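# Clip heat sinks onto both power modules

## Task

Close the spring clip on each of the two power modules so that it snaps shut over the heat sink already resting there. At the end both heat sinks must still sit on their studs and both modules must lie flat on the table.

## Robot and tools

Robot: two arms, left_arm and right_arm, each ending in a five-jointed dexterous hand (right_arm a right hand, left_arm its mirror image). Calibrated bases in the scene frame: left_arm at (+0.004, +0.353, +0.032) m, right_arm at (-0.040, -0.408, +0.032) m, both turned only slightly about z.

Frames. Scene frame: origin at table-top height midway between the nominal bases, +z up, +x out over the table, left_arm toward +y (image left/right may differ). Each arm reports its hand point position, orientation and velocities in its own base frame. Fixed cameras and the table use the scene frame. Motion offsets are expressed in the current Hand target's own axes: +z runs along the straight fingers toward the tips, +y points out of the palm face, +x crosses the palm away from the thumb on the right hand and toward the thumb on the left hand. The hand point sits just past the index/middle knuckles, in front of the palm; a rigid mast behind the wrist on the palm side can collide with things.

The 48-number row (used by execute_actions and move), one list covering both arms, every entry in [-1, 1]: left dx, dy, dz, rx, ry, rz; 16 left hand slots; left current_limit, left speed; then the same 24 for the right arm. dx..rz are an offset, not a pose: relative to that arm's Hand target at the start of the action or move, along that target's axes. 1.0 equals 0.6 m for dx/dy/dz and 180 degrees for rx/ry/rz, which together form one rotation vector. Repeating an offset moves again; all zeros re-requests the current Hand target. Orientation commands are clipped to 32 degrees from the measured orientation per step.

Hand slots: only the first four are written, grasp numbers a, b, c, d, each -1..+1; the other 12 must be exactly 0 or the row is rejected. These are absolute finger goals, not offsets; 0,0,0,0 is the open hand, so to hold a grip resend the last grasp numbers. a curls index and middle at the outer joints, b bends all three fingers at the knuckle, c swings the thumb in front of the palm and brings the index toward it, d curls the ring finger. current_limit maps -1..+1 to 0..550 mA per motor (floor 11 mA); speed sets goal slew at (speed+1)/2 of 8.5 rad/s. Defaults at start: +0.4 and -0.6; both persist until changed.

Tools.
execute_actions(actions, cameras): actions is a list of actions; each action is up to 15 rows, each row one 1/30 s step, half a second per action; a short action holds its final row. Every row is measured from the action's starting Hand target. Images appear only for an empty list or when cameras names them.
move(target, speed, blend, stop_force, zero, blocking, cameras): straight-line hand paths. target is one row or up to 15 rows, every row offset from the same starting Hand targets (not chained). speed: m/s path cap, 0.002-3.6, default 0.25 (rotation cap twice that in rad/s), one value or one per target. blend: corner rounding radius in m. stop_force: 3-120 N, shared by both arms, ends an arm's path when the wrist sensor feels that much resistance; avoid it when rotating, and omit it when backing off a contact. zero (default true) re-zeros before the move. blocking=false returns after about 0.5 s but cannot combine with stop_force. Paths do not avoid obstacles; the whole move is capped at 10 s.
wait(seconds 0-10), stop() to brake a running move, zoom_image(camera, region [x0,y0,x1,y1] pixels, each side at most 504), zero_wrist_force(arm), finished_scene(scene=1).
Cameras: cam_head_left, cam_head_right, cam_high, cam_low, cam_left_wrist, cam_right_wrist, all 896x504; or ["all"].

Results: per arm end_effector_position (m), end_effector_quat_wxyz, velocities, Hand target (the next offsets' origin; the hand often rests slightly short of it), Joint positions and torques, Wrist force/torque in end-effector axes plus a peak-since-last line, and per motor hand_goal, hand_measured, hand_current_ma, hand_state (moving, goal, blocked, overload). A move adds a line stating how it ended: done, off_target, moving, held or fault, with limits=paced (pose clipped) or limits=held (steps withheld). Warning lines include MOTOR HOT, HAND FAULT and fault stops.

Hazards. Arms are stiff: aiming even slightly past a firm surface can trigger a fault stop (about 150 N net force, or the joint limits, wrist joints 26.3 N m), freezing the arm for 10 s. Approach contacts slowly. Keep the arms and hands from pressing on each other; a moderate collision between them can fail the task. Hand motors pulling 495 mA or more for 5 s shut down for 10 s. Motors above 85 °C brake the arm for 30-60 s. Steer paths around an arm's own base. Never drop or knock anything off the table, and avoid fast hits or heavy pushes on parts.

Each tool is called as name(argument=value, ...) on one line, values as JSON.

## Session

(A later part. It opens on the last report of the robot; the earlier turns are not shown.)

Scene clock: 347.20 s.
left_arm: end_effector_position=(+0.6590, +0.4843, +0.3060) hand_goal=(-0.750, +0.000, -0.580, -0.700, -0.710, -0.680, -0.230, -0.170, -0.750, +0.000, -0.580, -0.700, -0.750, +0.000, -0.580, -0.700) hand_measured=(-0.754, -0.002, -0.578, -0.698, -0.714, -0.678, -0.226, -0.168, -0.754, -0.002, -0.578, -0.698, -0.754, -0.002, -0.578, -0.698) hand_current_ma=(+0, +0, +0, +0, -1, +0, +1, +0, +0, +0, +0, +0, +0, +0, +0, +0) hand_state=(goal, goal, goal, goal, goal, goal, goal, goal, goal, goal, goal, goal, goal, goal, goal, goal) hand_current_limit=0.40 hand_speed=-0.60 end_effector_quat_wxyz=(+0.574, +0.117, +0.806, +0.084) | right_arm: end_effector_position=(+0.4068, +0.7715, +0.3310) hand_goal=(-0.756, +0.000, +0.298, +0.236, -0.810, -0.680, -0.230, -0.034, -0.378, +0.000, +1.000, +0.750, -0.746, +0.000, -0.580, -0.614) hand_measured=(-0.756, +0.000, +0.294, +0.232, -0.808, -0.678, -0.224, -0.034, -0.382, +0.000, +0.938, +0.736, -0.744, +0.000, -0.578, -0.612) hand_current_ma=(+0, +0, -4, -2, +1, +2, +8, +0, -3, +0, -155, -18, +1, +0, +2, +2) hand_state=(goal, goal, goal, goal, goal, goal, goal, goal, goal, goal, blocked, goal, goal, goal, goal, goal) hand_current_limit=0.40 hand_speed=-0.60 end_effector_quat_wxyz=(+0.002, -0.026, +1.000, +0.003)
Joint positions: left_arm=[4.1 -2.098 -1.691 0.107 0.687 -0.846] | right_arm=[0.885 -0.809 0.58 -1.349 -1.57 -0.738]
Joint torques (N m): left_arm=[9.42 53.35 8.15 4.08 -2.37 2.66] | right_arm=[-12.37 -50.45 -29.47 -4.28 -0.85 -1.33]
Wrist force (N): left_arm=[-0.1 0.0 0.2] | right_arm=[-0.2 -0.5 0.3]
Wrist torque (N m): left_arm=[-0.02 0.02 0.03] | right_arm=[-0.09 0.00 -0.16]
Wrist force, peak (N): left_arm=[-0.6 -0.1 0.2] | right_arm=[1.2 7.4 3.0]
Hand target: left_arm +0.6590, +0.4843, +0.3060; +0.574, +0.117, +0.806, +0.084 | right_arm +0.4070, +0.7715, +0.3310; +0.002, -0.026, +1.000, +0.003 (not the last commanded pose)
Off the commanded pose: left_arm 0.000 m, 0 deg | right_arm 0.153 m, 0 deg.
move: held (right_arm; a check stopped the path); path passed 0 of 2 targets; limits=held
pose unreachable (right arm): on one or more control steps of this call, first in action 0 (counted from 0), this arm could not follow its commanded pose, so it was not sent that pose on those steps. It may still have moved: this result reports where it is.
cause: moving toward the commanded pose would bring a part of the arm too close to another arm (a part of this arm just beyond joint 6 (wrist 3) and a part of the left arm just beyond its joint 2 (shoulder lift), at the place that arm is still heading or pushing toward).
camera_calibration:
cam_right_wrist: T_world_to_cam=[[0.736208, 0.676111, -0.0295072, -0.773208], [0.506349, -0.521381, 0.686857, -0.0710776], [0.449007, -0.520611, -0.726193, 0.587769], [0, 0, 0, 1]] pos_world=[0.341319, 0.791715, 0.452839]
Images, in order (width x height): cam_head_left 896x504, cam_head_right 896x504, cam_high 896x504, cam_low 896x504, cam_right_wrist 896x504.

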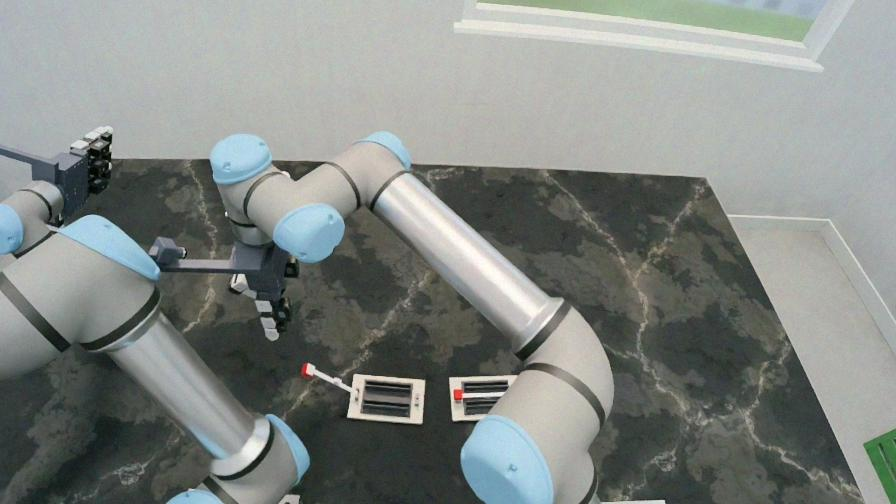

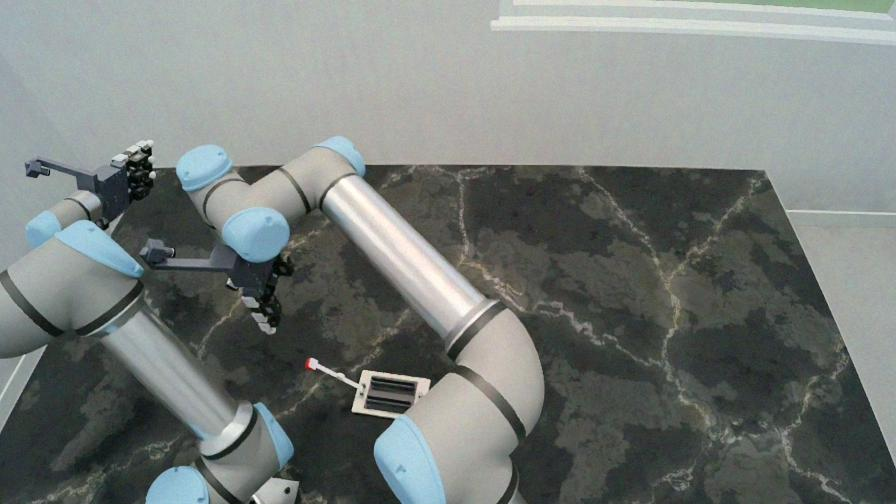

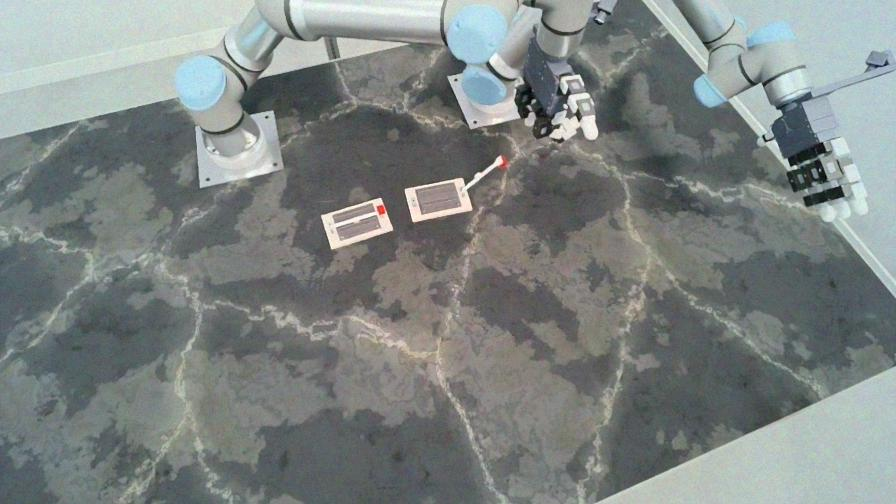

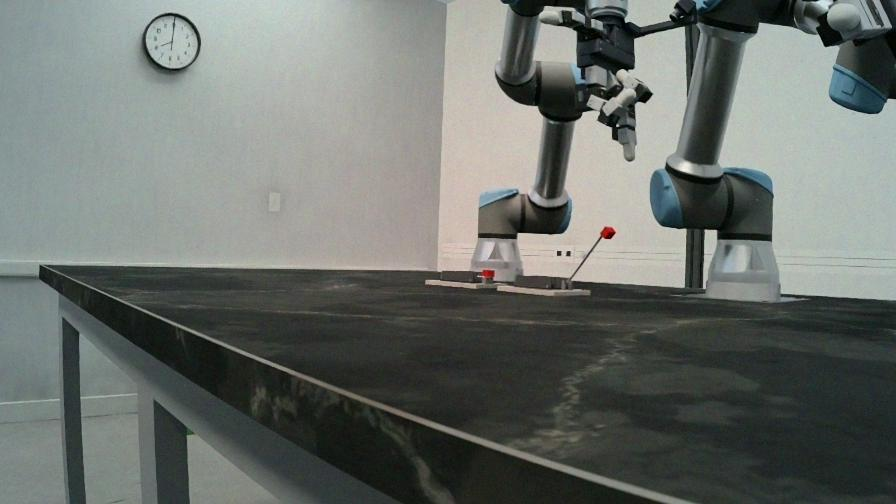

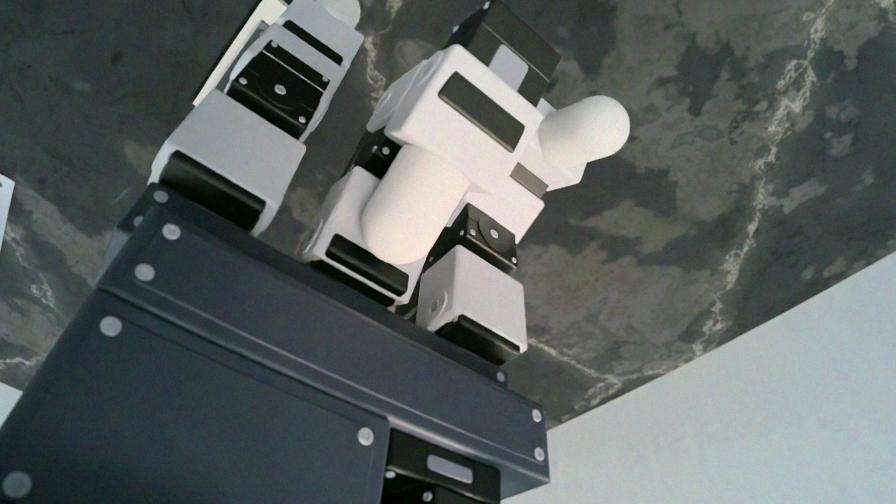

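move(target=[[0,0,0,0,0,0, 0,0,0,0,0,0,0,0,0,0,0,0,0,0,0,0, 0.4,-0.6, 0,0,0.135,0,0,0, 1,0.07,0,0,0,0,0,0,0,0,0,0,0,0,0,0, 0.4,-0.6],[0,0,0,0,0,0, 0,0,0,0,0,0,0,0,0,0,0,0,0,0,0,0, 0.4,-0.6, -0.0033,0.0367,0.1683,0,0,0, 1,0.07,0,0,0,0,0,0,0,0,0,0,0,0,0,0, 0.4,-0.6],[0,0,0,0,0,0, 0,0,0,0,0,0,0,0,0,0,0,0,0,0,0,0, 0.4,-0.6, -0.0033,0.0367,0.2517,0,0,0, 1,0.07,0,0,0,0,0,0,0,0,0,0,0,0,0,0, 0.4,-0.6]], speed=0.12, blend=[0.01, 0.01, 0], cameras=["cam_head_left", "cam_high"])

zoom_image(camera="cam_head_left", region=[220, 290, 440, 430])

zoom_image(camera="cam_high", region=[400, 100, 600, 230])

Scene clock: 359.00 s.
left_arm: end_effector_position=(+0.6590, +0.4843, +0.3060) hand_goal=(-0.750, +0.000, -0.580, -0.700, -0.710, -0.680, -0.230, -0.170, -0.750, +0.000, -0.580, -0.700, -0.750, +0.000, -0.580, -0.700) hand_measured=(-0.754, -0.002, -0.578, -0.698, -0.714, -0.678, -0.226, -0.168, -0.754, -0.002, -0.578, -0.698, -0.754, -0.002, -0.578, -0.698) hand_current_ma=(+0, +0, +0, +0, -1, +0, +1, +0, +0, +0, +0, +0, +0, +0, +0, +0) hand_state=(goal, goal, goal, goal, goal, goal, goal, goal, goal, goal, goal, goal, goal, goal, goal, goal) hand_current_limit=0.40 hand_speed=-0.60 end_effector_quat_wxyz=(+0.574, +0.117, +0.806, +0.084) | right_arm: end_effector_position=(+0.4084, +0.7946, +0.1800) hand_goal=(-0.756, +0.000, +0.298, +0.236, -0.810, -0.680, -0.230, -0.034, -0.378, +0.000, +1.000, +0.750, -0.746, +0.000, -0.580, -0.614) hand_measured=(-0.756, +0.000, +0.294, +0.232, -0.808, -0.678, -0.224, -0.034, -0.382, +0.000, +0.938, +0.736, -0.744, +0.000, -0.578, -0.612) hand_current_ma=(+0, +0, -4, -2, +1, +2, +8, +0, -3, +0, -155, -18, +1, +0, +2, +2) hand_state=(goal, goal, goal, goal, goal, goal, goal, goal, goal, goal, blocked, goal, goal, goal, goal, goal) hand_current_limit=0.40 hand_speed=-0.60 end_effector_quat_wxyz=(+0.002, -0.026, +1.000, +0.003)
Joint positions: left_arm=[4.1 -2.098 -1.691 0.107 0.687 -0.846] | right_arm=[0.902 -0.763 0.886 -1.701 -1.57 -0.721]
Joint torques (N m): left_arm=[8.4 52.12 8.2 3.66 -2.54 2.7] | right_arm=[-12.97 -62.17 -24.2 -2.25 0.55 -1.86]
Wrist force (N): left_arm=[-0.3 0.3 0.2] | right_arm=[-0.3 0.1 0.1]
Wrist torque (N m): left_arm=[0.01 0.05 0.01] | right_arm=[0.02 0.01 -0.12]
Wrist force, peak (N): left_arm=[-0.7 0.0 0.3] | right_arm=[0.0 0.1 1.5]
Hand target: left_arm +0.6590, +0.4843, +0.3060; +0.574, +0.117, +0.806, +0.084 | right_arm +0.4084, +0.7946, +0.1801; +0.002, -0.026, +1.000, +0.003
Off the commanded pose: left_arm 0.000 m, 0 deg | right_arm 0.000 m, 0 deg.
move: done
Images, in order (width x height): cam_head_left 896x504, cam_high 896x504.

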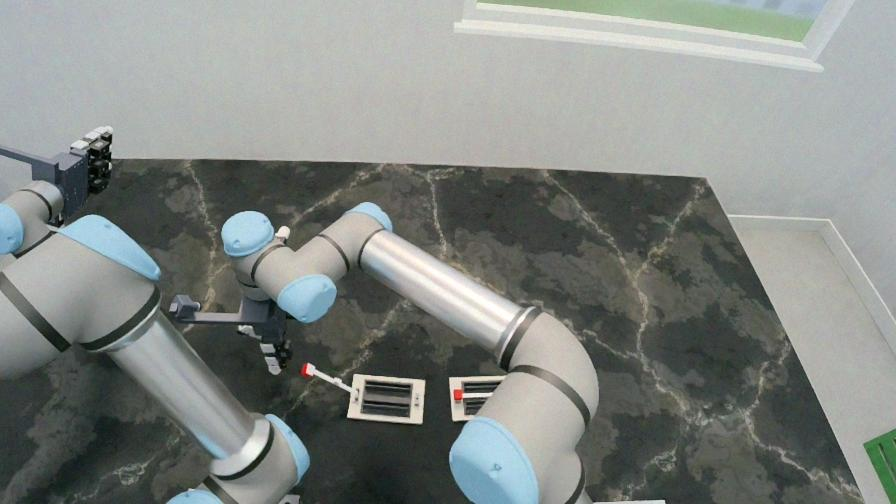

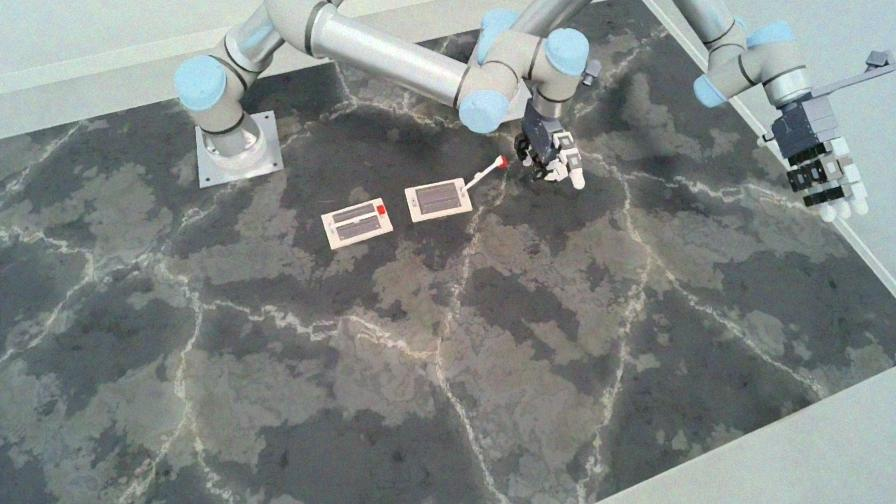

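Scaled by 2.291.

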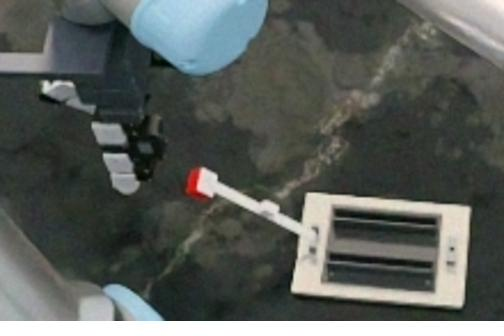

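Scaled by 2.520.

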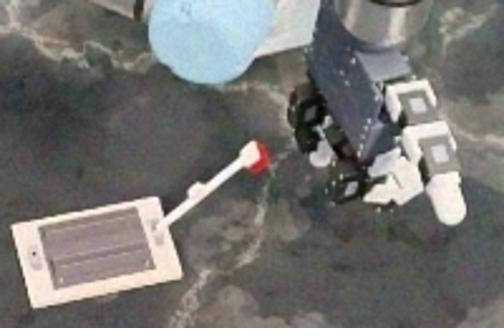

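move(target=[[0,0,0,0,0,0, 0,0,0,0,0,0,0,0,0,0,0,0,0,0,0,0, 0.4,-0.6, 0.033,-0.2237,-0.0512,0,0,0, 1,0.07,0,0,0,0,0,0,0,0,0,0,0,0,0,0, 0.4,-0.6],[0,0,0,0,0,0, 0,0,0,0,0,0,0,0,0,0,0,0,0,0,0,0, 0.4,-0.6, 0.0437,-0.3038,-0.0912,0,0,0, 1,0.07,0,0,0,0,0,0,0,0,0,0,0,0,0,0, 0.4,-0.6],[0,0,0,0,0,0, 0,0,0,0,0,0,0,0,0,0,0,0,0,0,0,0, 0.4,-0.6, 0.053,-0.376,-0.0643,0,0,0, 1,0.07,0,0,0,0,0,0,0,0,0,0,0,0,0,0, 0.4,-0.6],[0,0,0,0,0,0, 0,0,0,0,0,0,0,0,0,0,0,0,0,0,0,0, 0.4,-0.6, 0.0608,-0.4348,-0.0143,0,0,0, 1,0.07,0,0,0,0,0,0,0,0,0,0,0,0,0,0, 0.4,-0.6],[0,0,0,0,0,0, 0,0,0,0,0,0,0,0,0,0,0,0,0,0,0,0, 0.4,-0.6, 0.0648,-0.4658,0.0348,0,0,0, 1,0.07,0,0,0,0,0,0,0,0,0,0,0,0,0,0, 0.4,-0.6]], speed=0.07, blend=[0.008,0.008,0.008,0.008,0], stop_force=20, cameras=["cam_head_left", "cam_head_right", "cam_high", "cam_low"])

zoom_image(camera="cam_head_left", region=[340, 350, 480, 440])

zoom_image(camera="cam_high", region=[310, 140, 530, 260])

zoom_image(camera="cam_low", region=[460, 200, 620, 310])

Scene clock: 382.40 s.
left_arm: end_effector_position=(+0.6590, +0.4843, +0.3060) hand_goal=(-0.750, +0.000, -0.580, -0.700, -0.710, -0.680, -0.230, -0.170, -0.750, +0.000, -0.580, -0.700, -0.750, +0.000, -0.580, -0.700) hand_measured=(-0.754, -0.002, -0.578, -0.698, -0.714, -0.678, -0.226, -0.168, -0.754, -0.002, -0.578, -0.698, -0.754, -0.002, -0.578, -0.698) hand_current_ma=(+0, +0, +0, +0, -1, +0, +1, +0, +0, +0, +0, +0, +0, +0, +0, +0) hand_state=(goal, goal, goal, goal, goal, goal, goal, goal, goal, goal, goal, goal, goal, goal, goal, goal) hand_current_limit=0.40 hand_speed=-0.60 end_effector_quat_wxyz=(+0.574, +0.117, +0.806, +0.084) | right_arm: end_effector_position=(+0.3842, +0.5136, +0.1573) hand_goal=(-0.756, +0.000, +0.298, +0.236, -0.810, -0.680, -0.230, -0.034, -0.378, +0.000, +1.000, +0.750, -0.746, +0.000, -0.580, -0.614) hand_measured=(-0.756, +0.000, +0.294, +0.232, -0.808, -0.678, -0.224, -0.034, -0.382, +0.000, +0.938, +0.736, -0.740, -0.002, -0.576, -0.610) hand_current_ma=(+0, +0, -4, -2, +1, +2, +8, +0, -3, +0, -155, -18, +6, -2, +4, +2) hand_state=(goal, goal, goal, goal, goal, goal, goal, goal, goal, goal, blocked, goal, goal, goal, goal, goal) hand_current_limit=0.40 hand_speed=-0.60 end_effector_quat_wxyz=(+0.002, -0.026, +1.000, +0.003)
Joint positions: left_arm=[4.1 -2.098 -1.691 0.107 0.687 -0.846] | right_arm=[0.622 -1.329 1.833 -2.082 -1.568 -1.001]
Joint torques (N m): left_arm=[7.5 52.48 7.77 3.14 -2.15 2.55] | right_arm=[11.92 -21.93 -22.55 -3.48 0.33 1.8]
Wrist force (N): left_arm=[-0.4 0.0 0.2] | right_arm=[-0.5 0.0 0.1]
Wrist torque (N m): left_arm=[-0.01 0.06 0.01] | right_arm=[-0.01 0.04 -0.01]
Wrist force, peak (N): left_arm=[-0.6 0.3 0.4] | right_arm=[-2.6 4.2 -8.3]
Hand target: left_arm +0.6590, +0.4843, +0.3060; +0.574, +0.117, +0.806, +0.084 | right_arm +0.3842, +0.5136, +0.1573; +0.002, -0.026, +1.000, +0.003
Off the commanded pose: left_arm 0.000 m, 0 deg | right_arm 0.000 m, 0 deg.
move: done
Images, in order (width x height): cam_head_left 896x504, cam_head_right 896x504, cam_high 896x504, cam_low 896x504.

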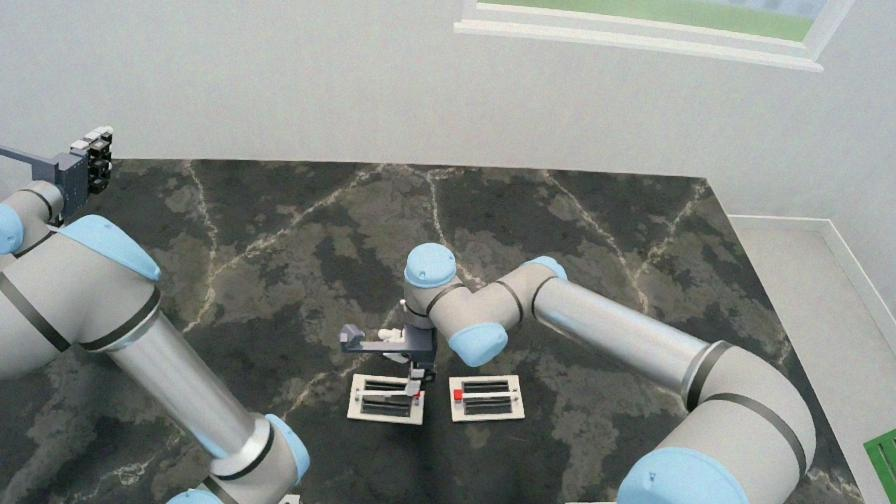

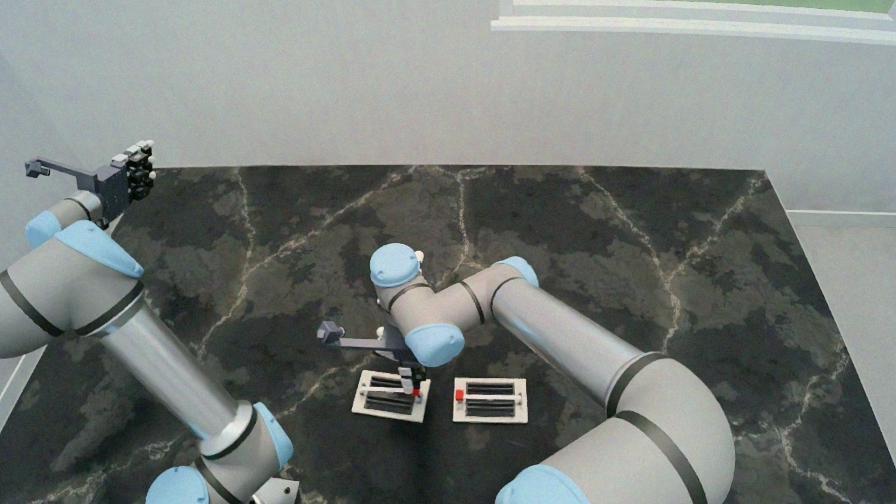

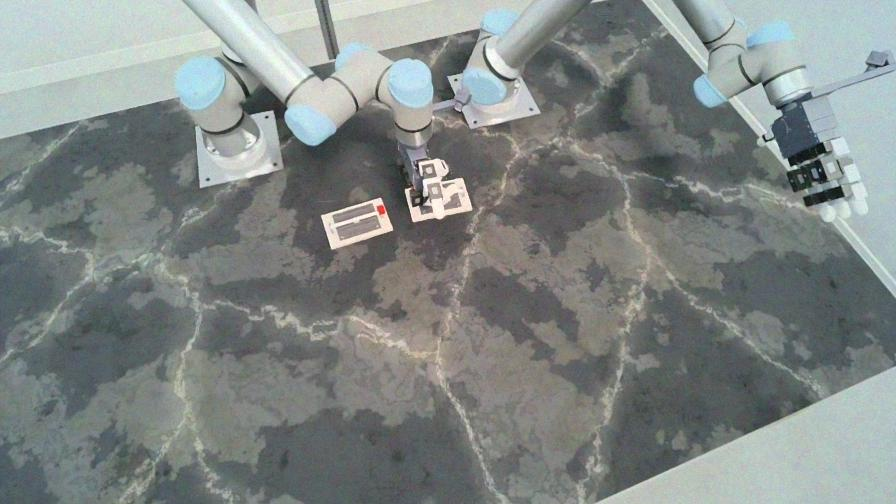

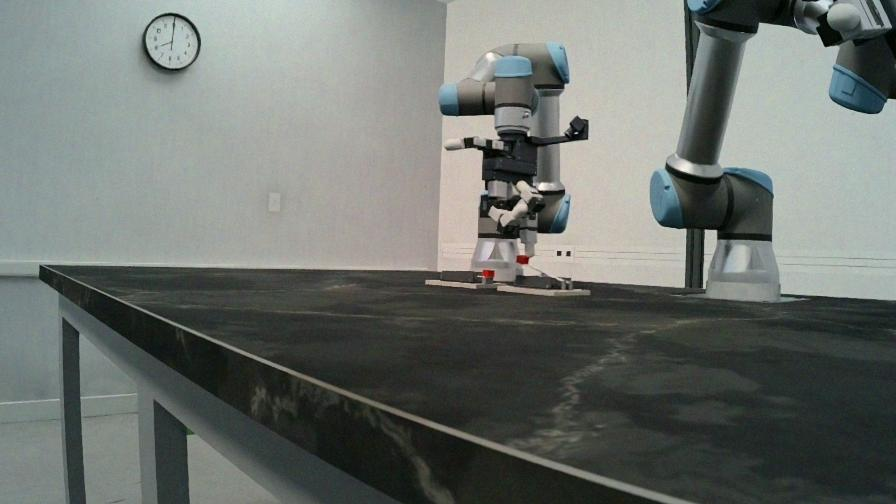

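Scaled by 3.600.

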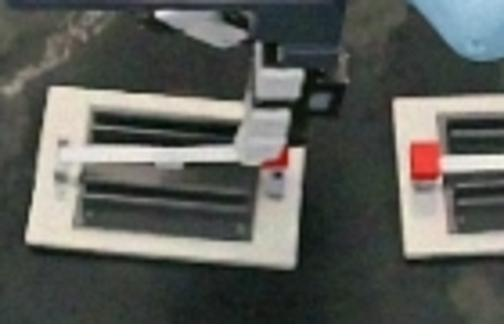

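Scaled by 2.291.

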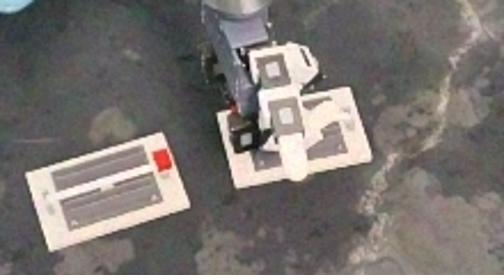

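Scaled by 3.150.

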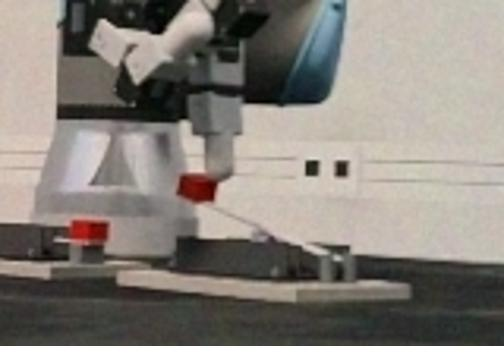

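move(target=[[0,0,0,0,0,0, 0,0,0,0,0,0,0,0,0,0,0,0,0,0,0,0, 0.4,-0.6, 0.0038,-0.0227,-0.0257,0,0,0, 1,0.07,0,0,0,0,0,0,0,0,0,0,0,0,0,0, 0.75,-0.6],[0,0,0,0,0,0, 0,0,0,0,0,0,0,0,0,0,0,0,0,0,0,0, 0.4,-0.6, 0.0038,-0.026,0.061,0,0,0, 1,0.07,0,0,0,0,0,0,0,0,0,0,0,0,0,0, 0.75,-0.6]], speed=[0.05, 0.015], stop_force=12, cameras=["cam_head_left", "cam_head_right", "cam_low"])

zoom_image(camera="cam_low", region=[500, 230, 580, 310])

zoom_image(camera="cam_head_left", region=[340, 350, 480, 440])

Scene clock: 393.90 s.
left_arm: end_effector_position=(+0.6590, +0.4843, +0.3060) hand_goal=(-0.750, +0.000, -0.580, -0.700, -0.710, -0.680, -0.230, -0.170, -0.750, +0.000, -0.580, -0.700, -0.750, +0.000, -0.580, -0.700) hand_measured=(-0.754, -0.002, -0.578, -0.698, -0.714, -0.678, -0.226, -0.168, -0.754, -0.002, -0.578, -0.698, -0.754, -0.002, -0.578, -0.698) hand_current_ma=(+0, +0, +0, +0, -1, +0, +1, +0, +0, +0, +0, +0, +0, +0, +0, +0) hand_state=(goal, goal, goal, goal, goal, goal, goal, goal, goal, goal, goal, goal, goal, goal, goal, goal) hand_current_limit=0.40 hand_speed=-0.60 end_effector_quat_wxyz=(+0.574, +0.117, +0.806, +0.084) | right_arm: end_effector_position=(+0.3829, +0.4985, +0.1312) hand_goal=(-0.756, +0.000, +0.298, +0.236, -0.810, -0.680, -0.230, -0.034, -0.378, +0.000, +1.000, +0.750, -0.746, +0.000, -0.580, -0.614) hand_measured=(-0.756, +0.000, +0.294, +0.232, -0.808, -0.678, -0.224, -0.034, -0.382, +0.000, +0.938, +0.736, -0.746, -0.002, -0.578, -0.610) hand_current_ma=(+0, +0, -4, -2, +1, +2, +8, +0, -3, +0, -155, -18, +0, -1, +1, +3) hand_state=(goal, goal, goal, goal, goal, goal, goal, goal, goal, goal, blocked, goal, goal, goal, goal, goal) hand_current_limit=0.75 hand_speed=-0.60 end_effector_quat_wxyz=(+0.002, -0.026, +1.000, +0.003)
Joint positions: left_arm=[4.1 -2.098 -1.691 0.107 0.687 -0.846] | right_arm=[0.601 -1.322 1.902 -2.158 -1.568 -1.022]
Joint torques (N m): left_arm=[8.87 52.86 9.15 2.87 -2.21 2.57] | right_arm=[-0.41 -34.65 -24.62 -3.19 0.05 0.72]
Wrist force (N): left_arm=[-0.4 -0.1 0.1] | right_arm=[-0.5 -0.6 -8.5]
Wrist torque (N m): left_arm=[-0.02 0.05 0.01] | right_arm=[0.62 0.65 0.02]
Wrist force, peak (N): left_arm=[-0.4 0.1 0.5] | right_arm=[-0.6 -1.3 -17.8]
Hand target: left_arm +0.6590, +0.4843, +0.3060; +0.574, +0.117, +0.806, +0.084 | right_arm +0.3829, +0.4985, +0.1312; +0.002, -0.026, +1.000, +0.003 (not the last commanded pose)
Off the commanded pose: left_arm 0.000 m, 0 deg | right_arm 0.011 m, 0 deg.
move: contact (right_arm); path passed 1 of 2 targets
Images, in order (width x height): cam_head_left 896x504, cam_head_right 896x504, cam_low 896x504.

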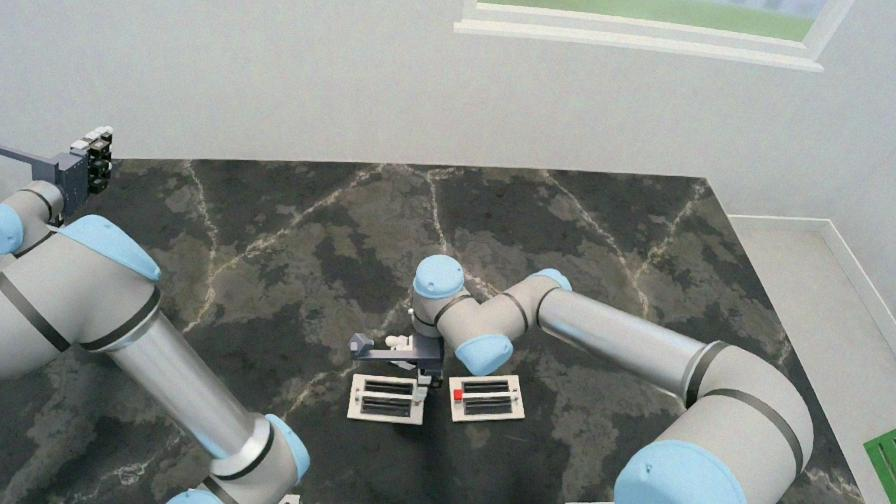

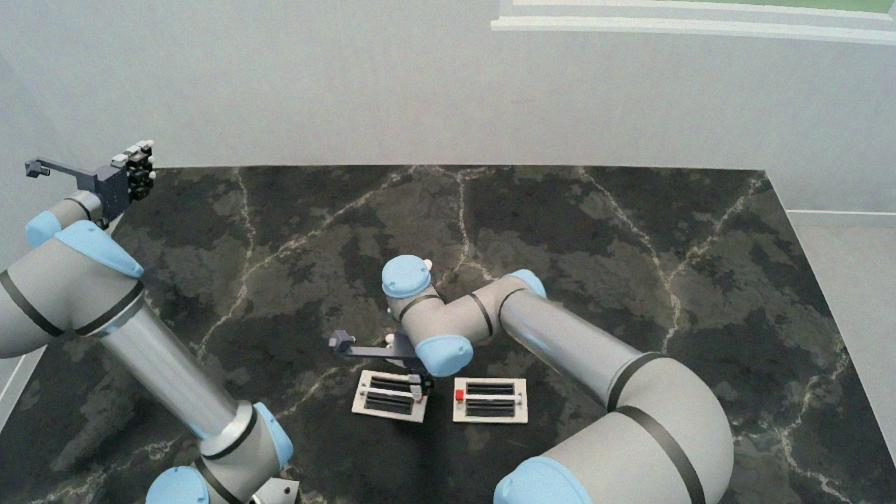

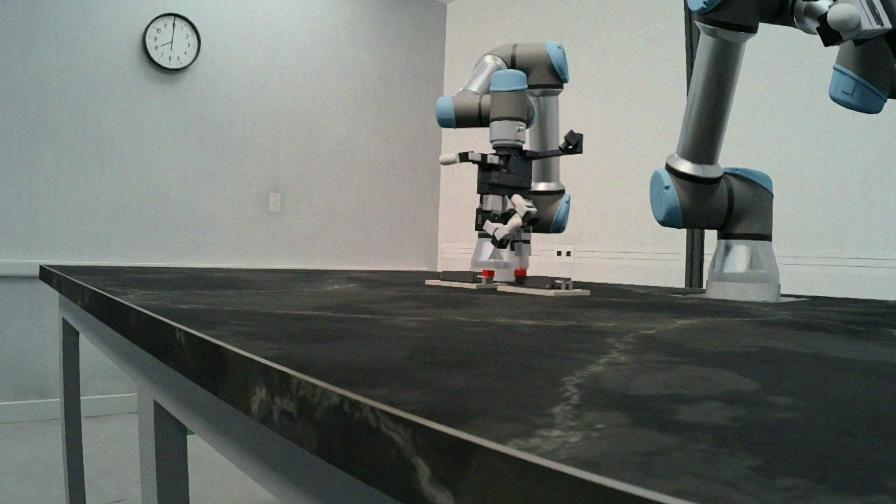

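Scaled by 6.300.

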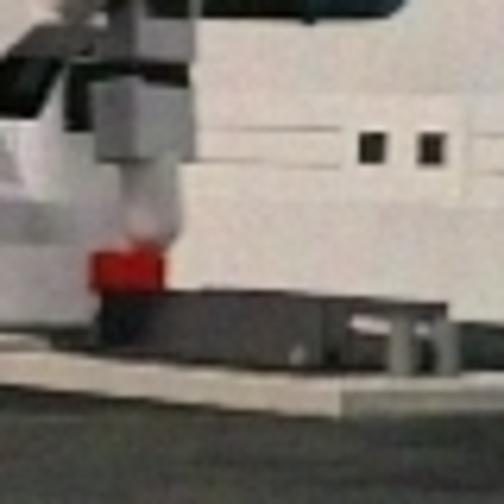

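Scaled by 3.600.

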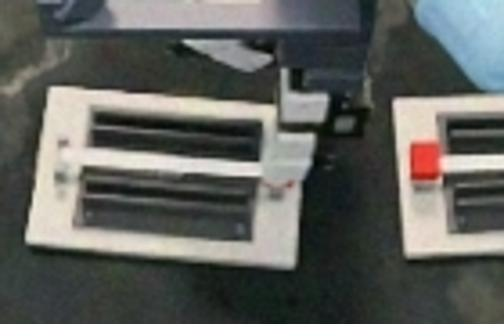

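move(target=[0,0,0,0,0,0, 0,0,0,0,0,0,0,0,0,0,0,0,0,0,0,0, 0.4,-0.6, 0,0,0.03,0,0,0, 1,0.07,0,0,0,0,0,0,0,0,0,0,0,0,0,0, 0.75,-0.6], speed=0.01, stop_force=25, zero=false, cameras=["cam_low"])

zoom_image(camera="cam_low", region=[500, 230, 580, 310])

Scene clock: 399.93 s.
left_arm: end_effector_position=(+0.6590, +0.4843, +0.3060) hand_goal=(-0.750, +0.000, -0.580, -0.700, -0.710, -0.680, -0.230, -0.170, -0.750, +0.000, -0.580, -0.700, -0.750, +0.000, -0.580, -0.700) hand_measured=(-0.754, -0.002, -0.578, -0.698, -0.714, -0.678, -0.226, -0.168, -0.754, -0.002, -0.578, -0.698, -0.754, -0.002, -0.578, -0.698) hand_current_ma=(+0, +0, +0, +0, -1, +0, +1, +0, +0, +0, +0, +0, +0, +0, +0, +0) hand_state=(goal, goal, goal, goal, goal, goal, goal, goal, goal, goal, goal, goal, goal, goal, goal, goal) hand_current_limit=0.40 hand_speed=-0.60 end_effector_quat_wxyz=(+0.574, +0.117, +0.806, +0.084) | right_arm: end_effector_position=(+0.3829, +0.4985, +0.1262) hand_goal=(-0.756, +0.000, +0.298, +0.236, -0.810, -0.680, -0.230, -0.034, -0.378, +0.000, +1.000, +0.750, -0.746, +0.000, -0.580, -0.614) hand_measured=(-0.756, +0.000, +0.294, +0.232, -0.808, -0.678, -0.224, -0.034, -0.382, +0.000, +0.938, +0.736, -0.752, +0.000, -0.578, -0.602) hand_current_ma=(+0, +0, -4, -2, +1, +2, +8, +0, -3, +0, -155, -18, -7, +0, +1, +14) hand_state=(goal, goal, goal, goal, goal, goal, goal, goal, goal, goal, blocked, goal, goal, goal, goal, goal) hand_current_limit=0.75 hand_speed=-0.60 end_effector_quat_wxyz=(+0.002, -0.026, +1.000, +0.003)
Joint positions: left_arm=[4.1 -2.098 -1.691 0.107 0.687 -0.846] | right_arm=[0.601 -1.315 1.908 -2.171 -1.568 -1.022]
Joint torques (N m): left_arm=[9.02 52.23 8.08 2.45 -2.27 2.28] | right_arm=[9.15 -25.75 -18.25 -0.25 -0.85 0.73]
Wrist force (N): left_arm=[-0.3 0.1 0.2] | right_arm=[-0.3 -1.8 -26.2]
Wrist torque (N m): left_arm=[-0.01 0.04 0.02] | right_arm=[2.01 1.86 -0.04]
Wrist force, peak (N): left_arm=[-0.7 0.0 0.5] | right_arm=[-0.2 -2.0 -32.5]
Hand target: left_arm +0.6590, +0.4843, +0.3060; +0.574, +0.117, +0.806, +0.084 | right_arm +0.3829, +0.4985, +0.1263; +0.002, -0.026, +1.000, +0.003 (not the last commanded pose)
Off the commanded pose: left_arm 0.000 m, 0 deg | right_arm 0.013 m, 0 deg.
move: contact (right_arm)
Images, in order (width x height): cam_low 896x504.

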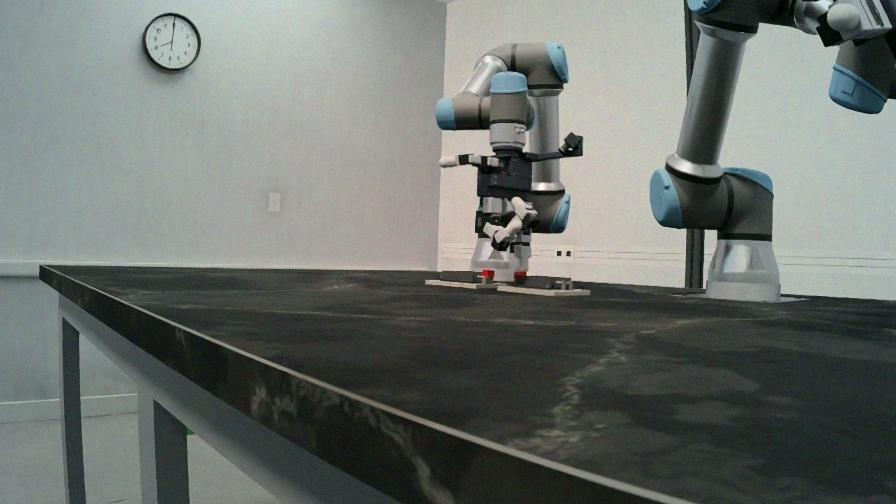

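Scaled by 6.300.

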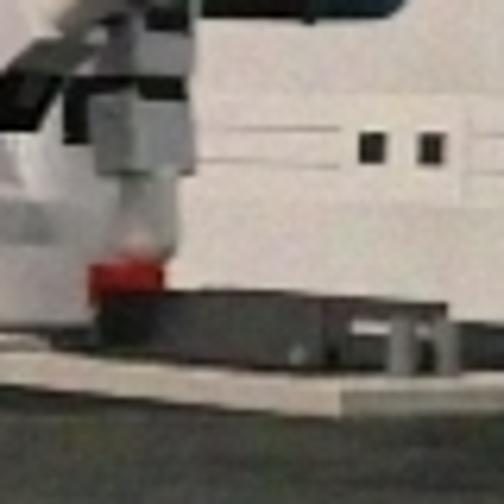

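move(target=[0,0,0,0,0,0, 0,0,0,0,0,0,0,0,0,0,0,0,0,0,0,0, 0.4,-0.6, 0,0,0.025,0,0,0, 1,0.07,0,0,0,0,0,0,0,0,0,0,0,0,0,0, 0.75,-0.6], speed=0.01, stop_force=48, zero=false)

move(target=[0,0,0,0,0,0, 0,0,0,0,0,0,0,0,0,0,0,0,0,0,0,0, 0.4,-0.6, 0,0.03,-0.2,0,0,0, 1,0.07,0,0,0,0,0,0,0,0,0,0,0,0,0,0, 0.4,-0.6], speed=0.12, cameras=["cam_head_left", "cam_head_right", "cam_high", "cam_low"])

zoom_image(camera="cam_low", region=[470, 240, 550, 300])

zoom_image(camera="cam_head_left", region=[395, 370, 475, 420])

zoom_image(camera="cam_head_right", region=[400, 370, 480, 420])

Scene clock: 408.17 s.
left_arm: end_effector_position=(+0.6590, +0.4843, +0.3060) hand_goal=(-0.750, +0.000, -0.580, -0.700, -0.710, -0.680, -0.230, -0.170, -0.750, +0.000, -0.580, -0.700, -0.750, +0.000, -0.580, -0.700) hand_measured=(-0.754, -0.002, -0.578, -0.698, -0.714, -0.678, -0.226, -0.168, -0.754, -0.002, -0.578, -0.698, -0.754, -0.002, -0.578, -0.698) hand_current_ma=(+0, +0, +0, +0, -1, +0, +1, +0, +0, +0, +0, +0, +0, +0, +0, +0) hand_state=(goal, goal, goal, goal, goal, goal, goal, goal, goal, goal, goal, goal, goal, goal, goal, goal) hand_current_limit=0.40 hand_speed=-0.60 end_effector_quat_wxyz=(+0.574, +0.117, +0.806, +0.084) | right_arm: end_effector_position=(+0.3830, +0.4986, +0.1254) hand_goal=(-0.756, +0.000, +0.298, +0.236, -0.810, -0.680, -0.230, -0.034, -0.378, +0.000, +1.000, +0.750, -0.746, +0.000, -0.580, -0.614) hand_measured=(-0.756, +0.000, +0.294, +0.232, -0.808, -0.678, -0.224, -0.034, -0.382, +0.000, +0.938, +0.736, -0.760, +0.004, -0.574, -0.588) hand_current_ma=(+0, +0, -4, -2, +1, +2, +8, +0, -3, +0, -155, -18, -23, +3, +5, +45) hand_state=(goal, goal, goal, goal, goal, goal, goal, goal, goal, goal, blocked, goal, goal, goal, goal, blocked) hand_current_limit=0.75 hand_speed=-0.60 end_effector_quat_wxyz=(+0.002, -0.026, +1.000, +0.003)
Joint positions: left_arm=[4.1 -2.098 -1.691 0.107 0.687 -0.846] | right_arm=[0.601 -1.314 1.909 -2.174 -1.568 -1.022]
Joint torques (N m): left_arm=[8.15 52.76 8.16 2.24 -2.17 2.49] | right_arm=[9.25 -12.87 -9.5 0.76 -0.92 -0.23]
Wrist force (N): left_arm=[-0.3 -0.1 0.2] | right_arm=[-0.1 -3.3 -49.0]
Wrist torque (N m): left_arm=[-0.04 0.04 0.03] | right_arm=[3.80 3.46 -0.13]
Wrist force, peak (N): left_arm=[-0.7 0.1 0.3] | right_arm=[0.0 -3.6 -58.0]
Hand target: left_arm +0.6590, +0.4843, +0.3060; +0.574, +0.117, +0.806, +0.084 | right_arm +0.3830, +0.4986, +0.1254; +0.002, -0.026, +1.000, +0.003 (not the last commanded pose)
Off the commanded pose: left_arm 0.000 m, 0 deg | right_arm 0.014 m, 0 deg.
move: contact (right_arm)

Scene clock: 409.63 s.
left_arm: end_effector_position=(+0.6590, +0.4843, +0.3060) hand_goal=(-0.750, +0.000, -0.580, -0.700, -0.710, -0.680, -0.230, -0.170, -0.750, +0.000, -0.580, -0.700, -0.750, +0.000, -0.580, -0.700) hand_measured=(-0.754, -0.002, -0.578, -0.698, -0.714, -0.678, -0.226, -0.168, -0.754, -0.002, -0.578, -0.698, -0.754, -0.002, -0.578, -0.698) hand_current_ma=(+0, +0, +0, +0, -1, +0, +1, +0, +0, +0, +0, +0, +0, +0, +0, +0) hand_state=(goal, goal, goal, goal, goal, goal, goal, goal, goal, goal, goal, goal, goal, goal, goal, goal) hand_current_limit=0.40 hand_speed=-0.60 end_effector_quat_wxyz=(+0.574, +0.117, +0.806, +0.084) | right_arm: end_effector_position=(+0.3815, +0.5158, +0.2455) hand_goal=(-0.756, +0.000, +0.298, +0.236, -0.810, -0.680, -0.230, -0.034, -0.378, +0.000, +1.000, +0.750, -0.746, +0.000, -0.580, -0.614) hand_measured=(-0.756, +0.000, +0.294, +0.232, -0.808, -0.678, -0.224, -0.034, -0.382, +0.000, +0.938, +0.736, -0.748, +0.000, -0.576, -0.612) hand_current_ma=(+0, +0, -4, -2, +1, +2, +8, +0, -3, +0, -155, -18, -1, +0, +3, +2) hand_state=(goal, goal, goal, goal, goal, goal, goal, goal, goal, goal, blocked, goal, goal, goal, goal, goal) hand_current_limit=0.40 hand_speed=-0.60 end_effector_quat_wxyz=(+0.002, -0.026, +1.000, +0.003)
Joint positions: left_arm=[4.1 -2.098 -1.691 0.107 0.687 -0.846] | right_arm=[0.629 -1.41 1.69 -1.859 -1.568 -0.994]
Joint torques (N m): left_arm=[9.27 53.48 8.2 2.32 -2.14 2.23] | right_arm=[-10.58 -19.98 -22.11 -1.76 -1.13 -1.38]
Wrist force (N): left_arm=[-0.3 0.1 0.3] | right_arm=[-0.3 0.0 0.0]
Wrist torque (N m): left_arm=[-0.02 0.04 0.02] | right_arm=[0.02 0.02 -0.12]
Wrist force, peak (N): left_arm=[-0.5 0.2 0.5] | right_arm=[-0.5 -3.2 -49.0]
Hand target: left_arm +0.6590, +0.4843, +0.3060; +0.574, +0.117, +0.806, +0.084 | right_arm +0.3816, +0.5158, +0.2455; +0.002, -0.026, +1.000, +0.003
Off the commanded pose: left_arm 0.000 m, 0 deg | right_arm 0.000 m, 0 deg.
move: done
Images, in order (width x height): cam_head_left 896x504, cam_head_right 896x504, cam_high 896x504, cam_low 896x504.

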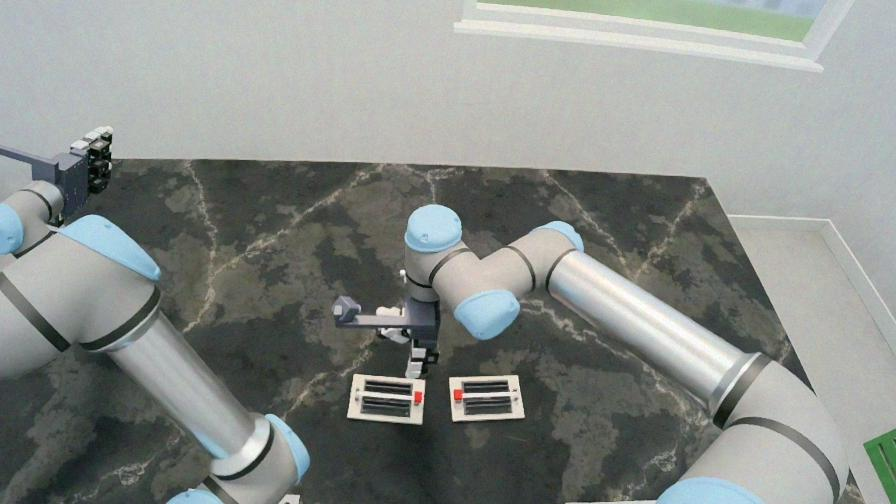

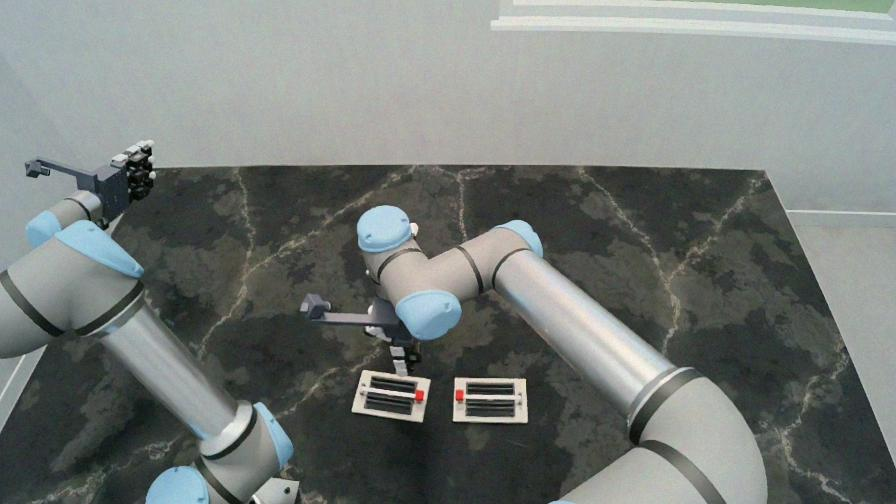

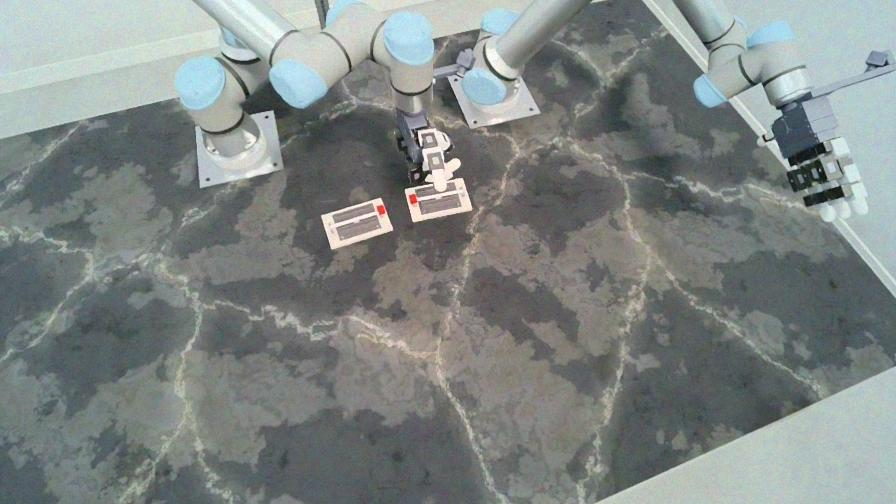

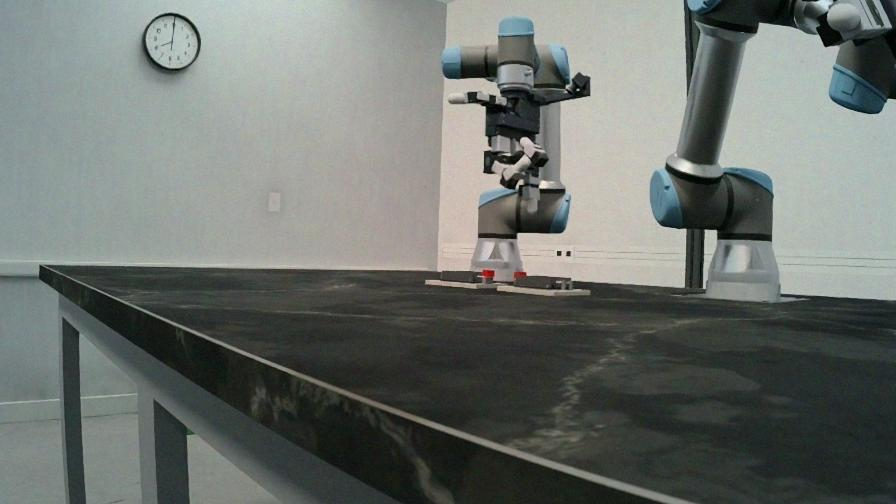

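Scaled by 6.300.

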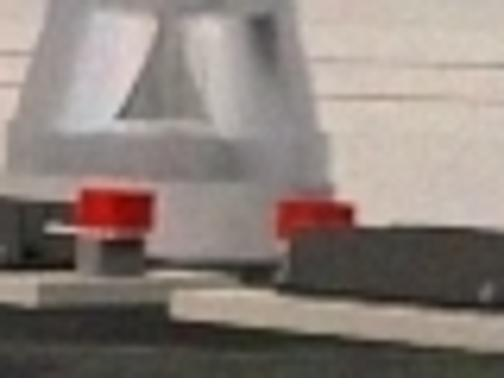

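Scaled by 6.300.

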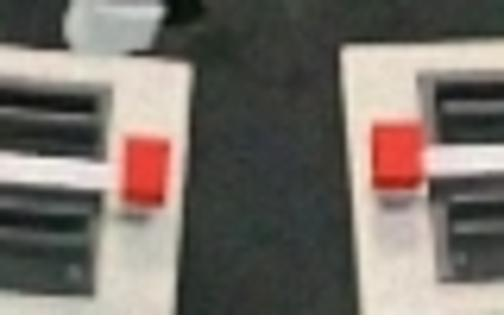

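Scaled by 6.300.

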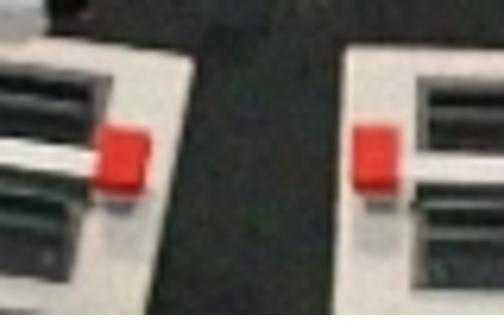

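zoom_image(camera="cam_low", region=[500, 230, 580, 310])

zoom_image(camera="cam_low", region=[470, 255, 510, 295])

zoom_image(camera="cam_head_left", region=[330, 360, 540, 440])

Scaled by 6.300.

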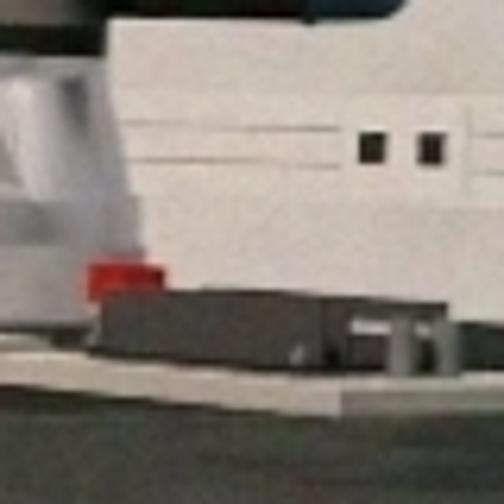

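Scaled by 12.600.

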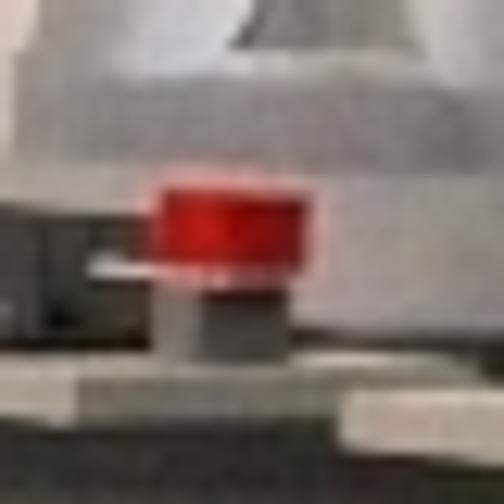

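Scaled by 2.400.

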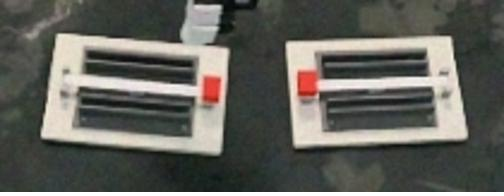

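finished_scene(scene=1)

The scene is finished: the task was done.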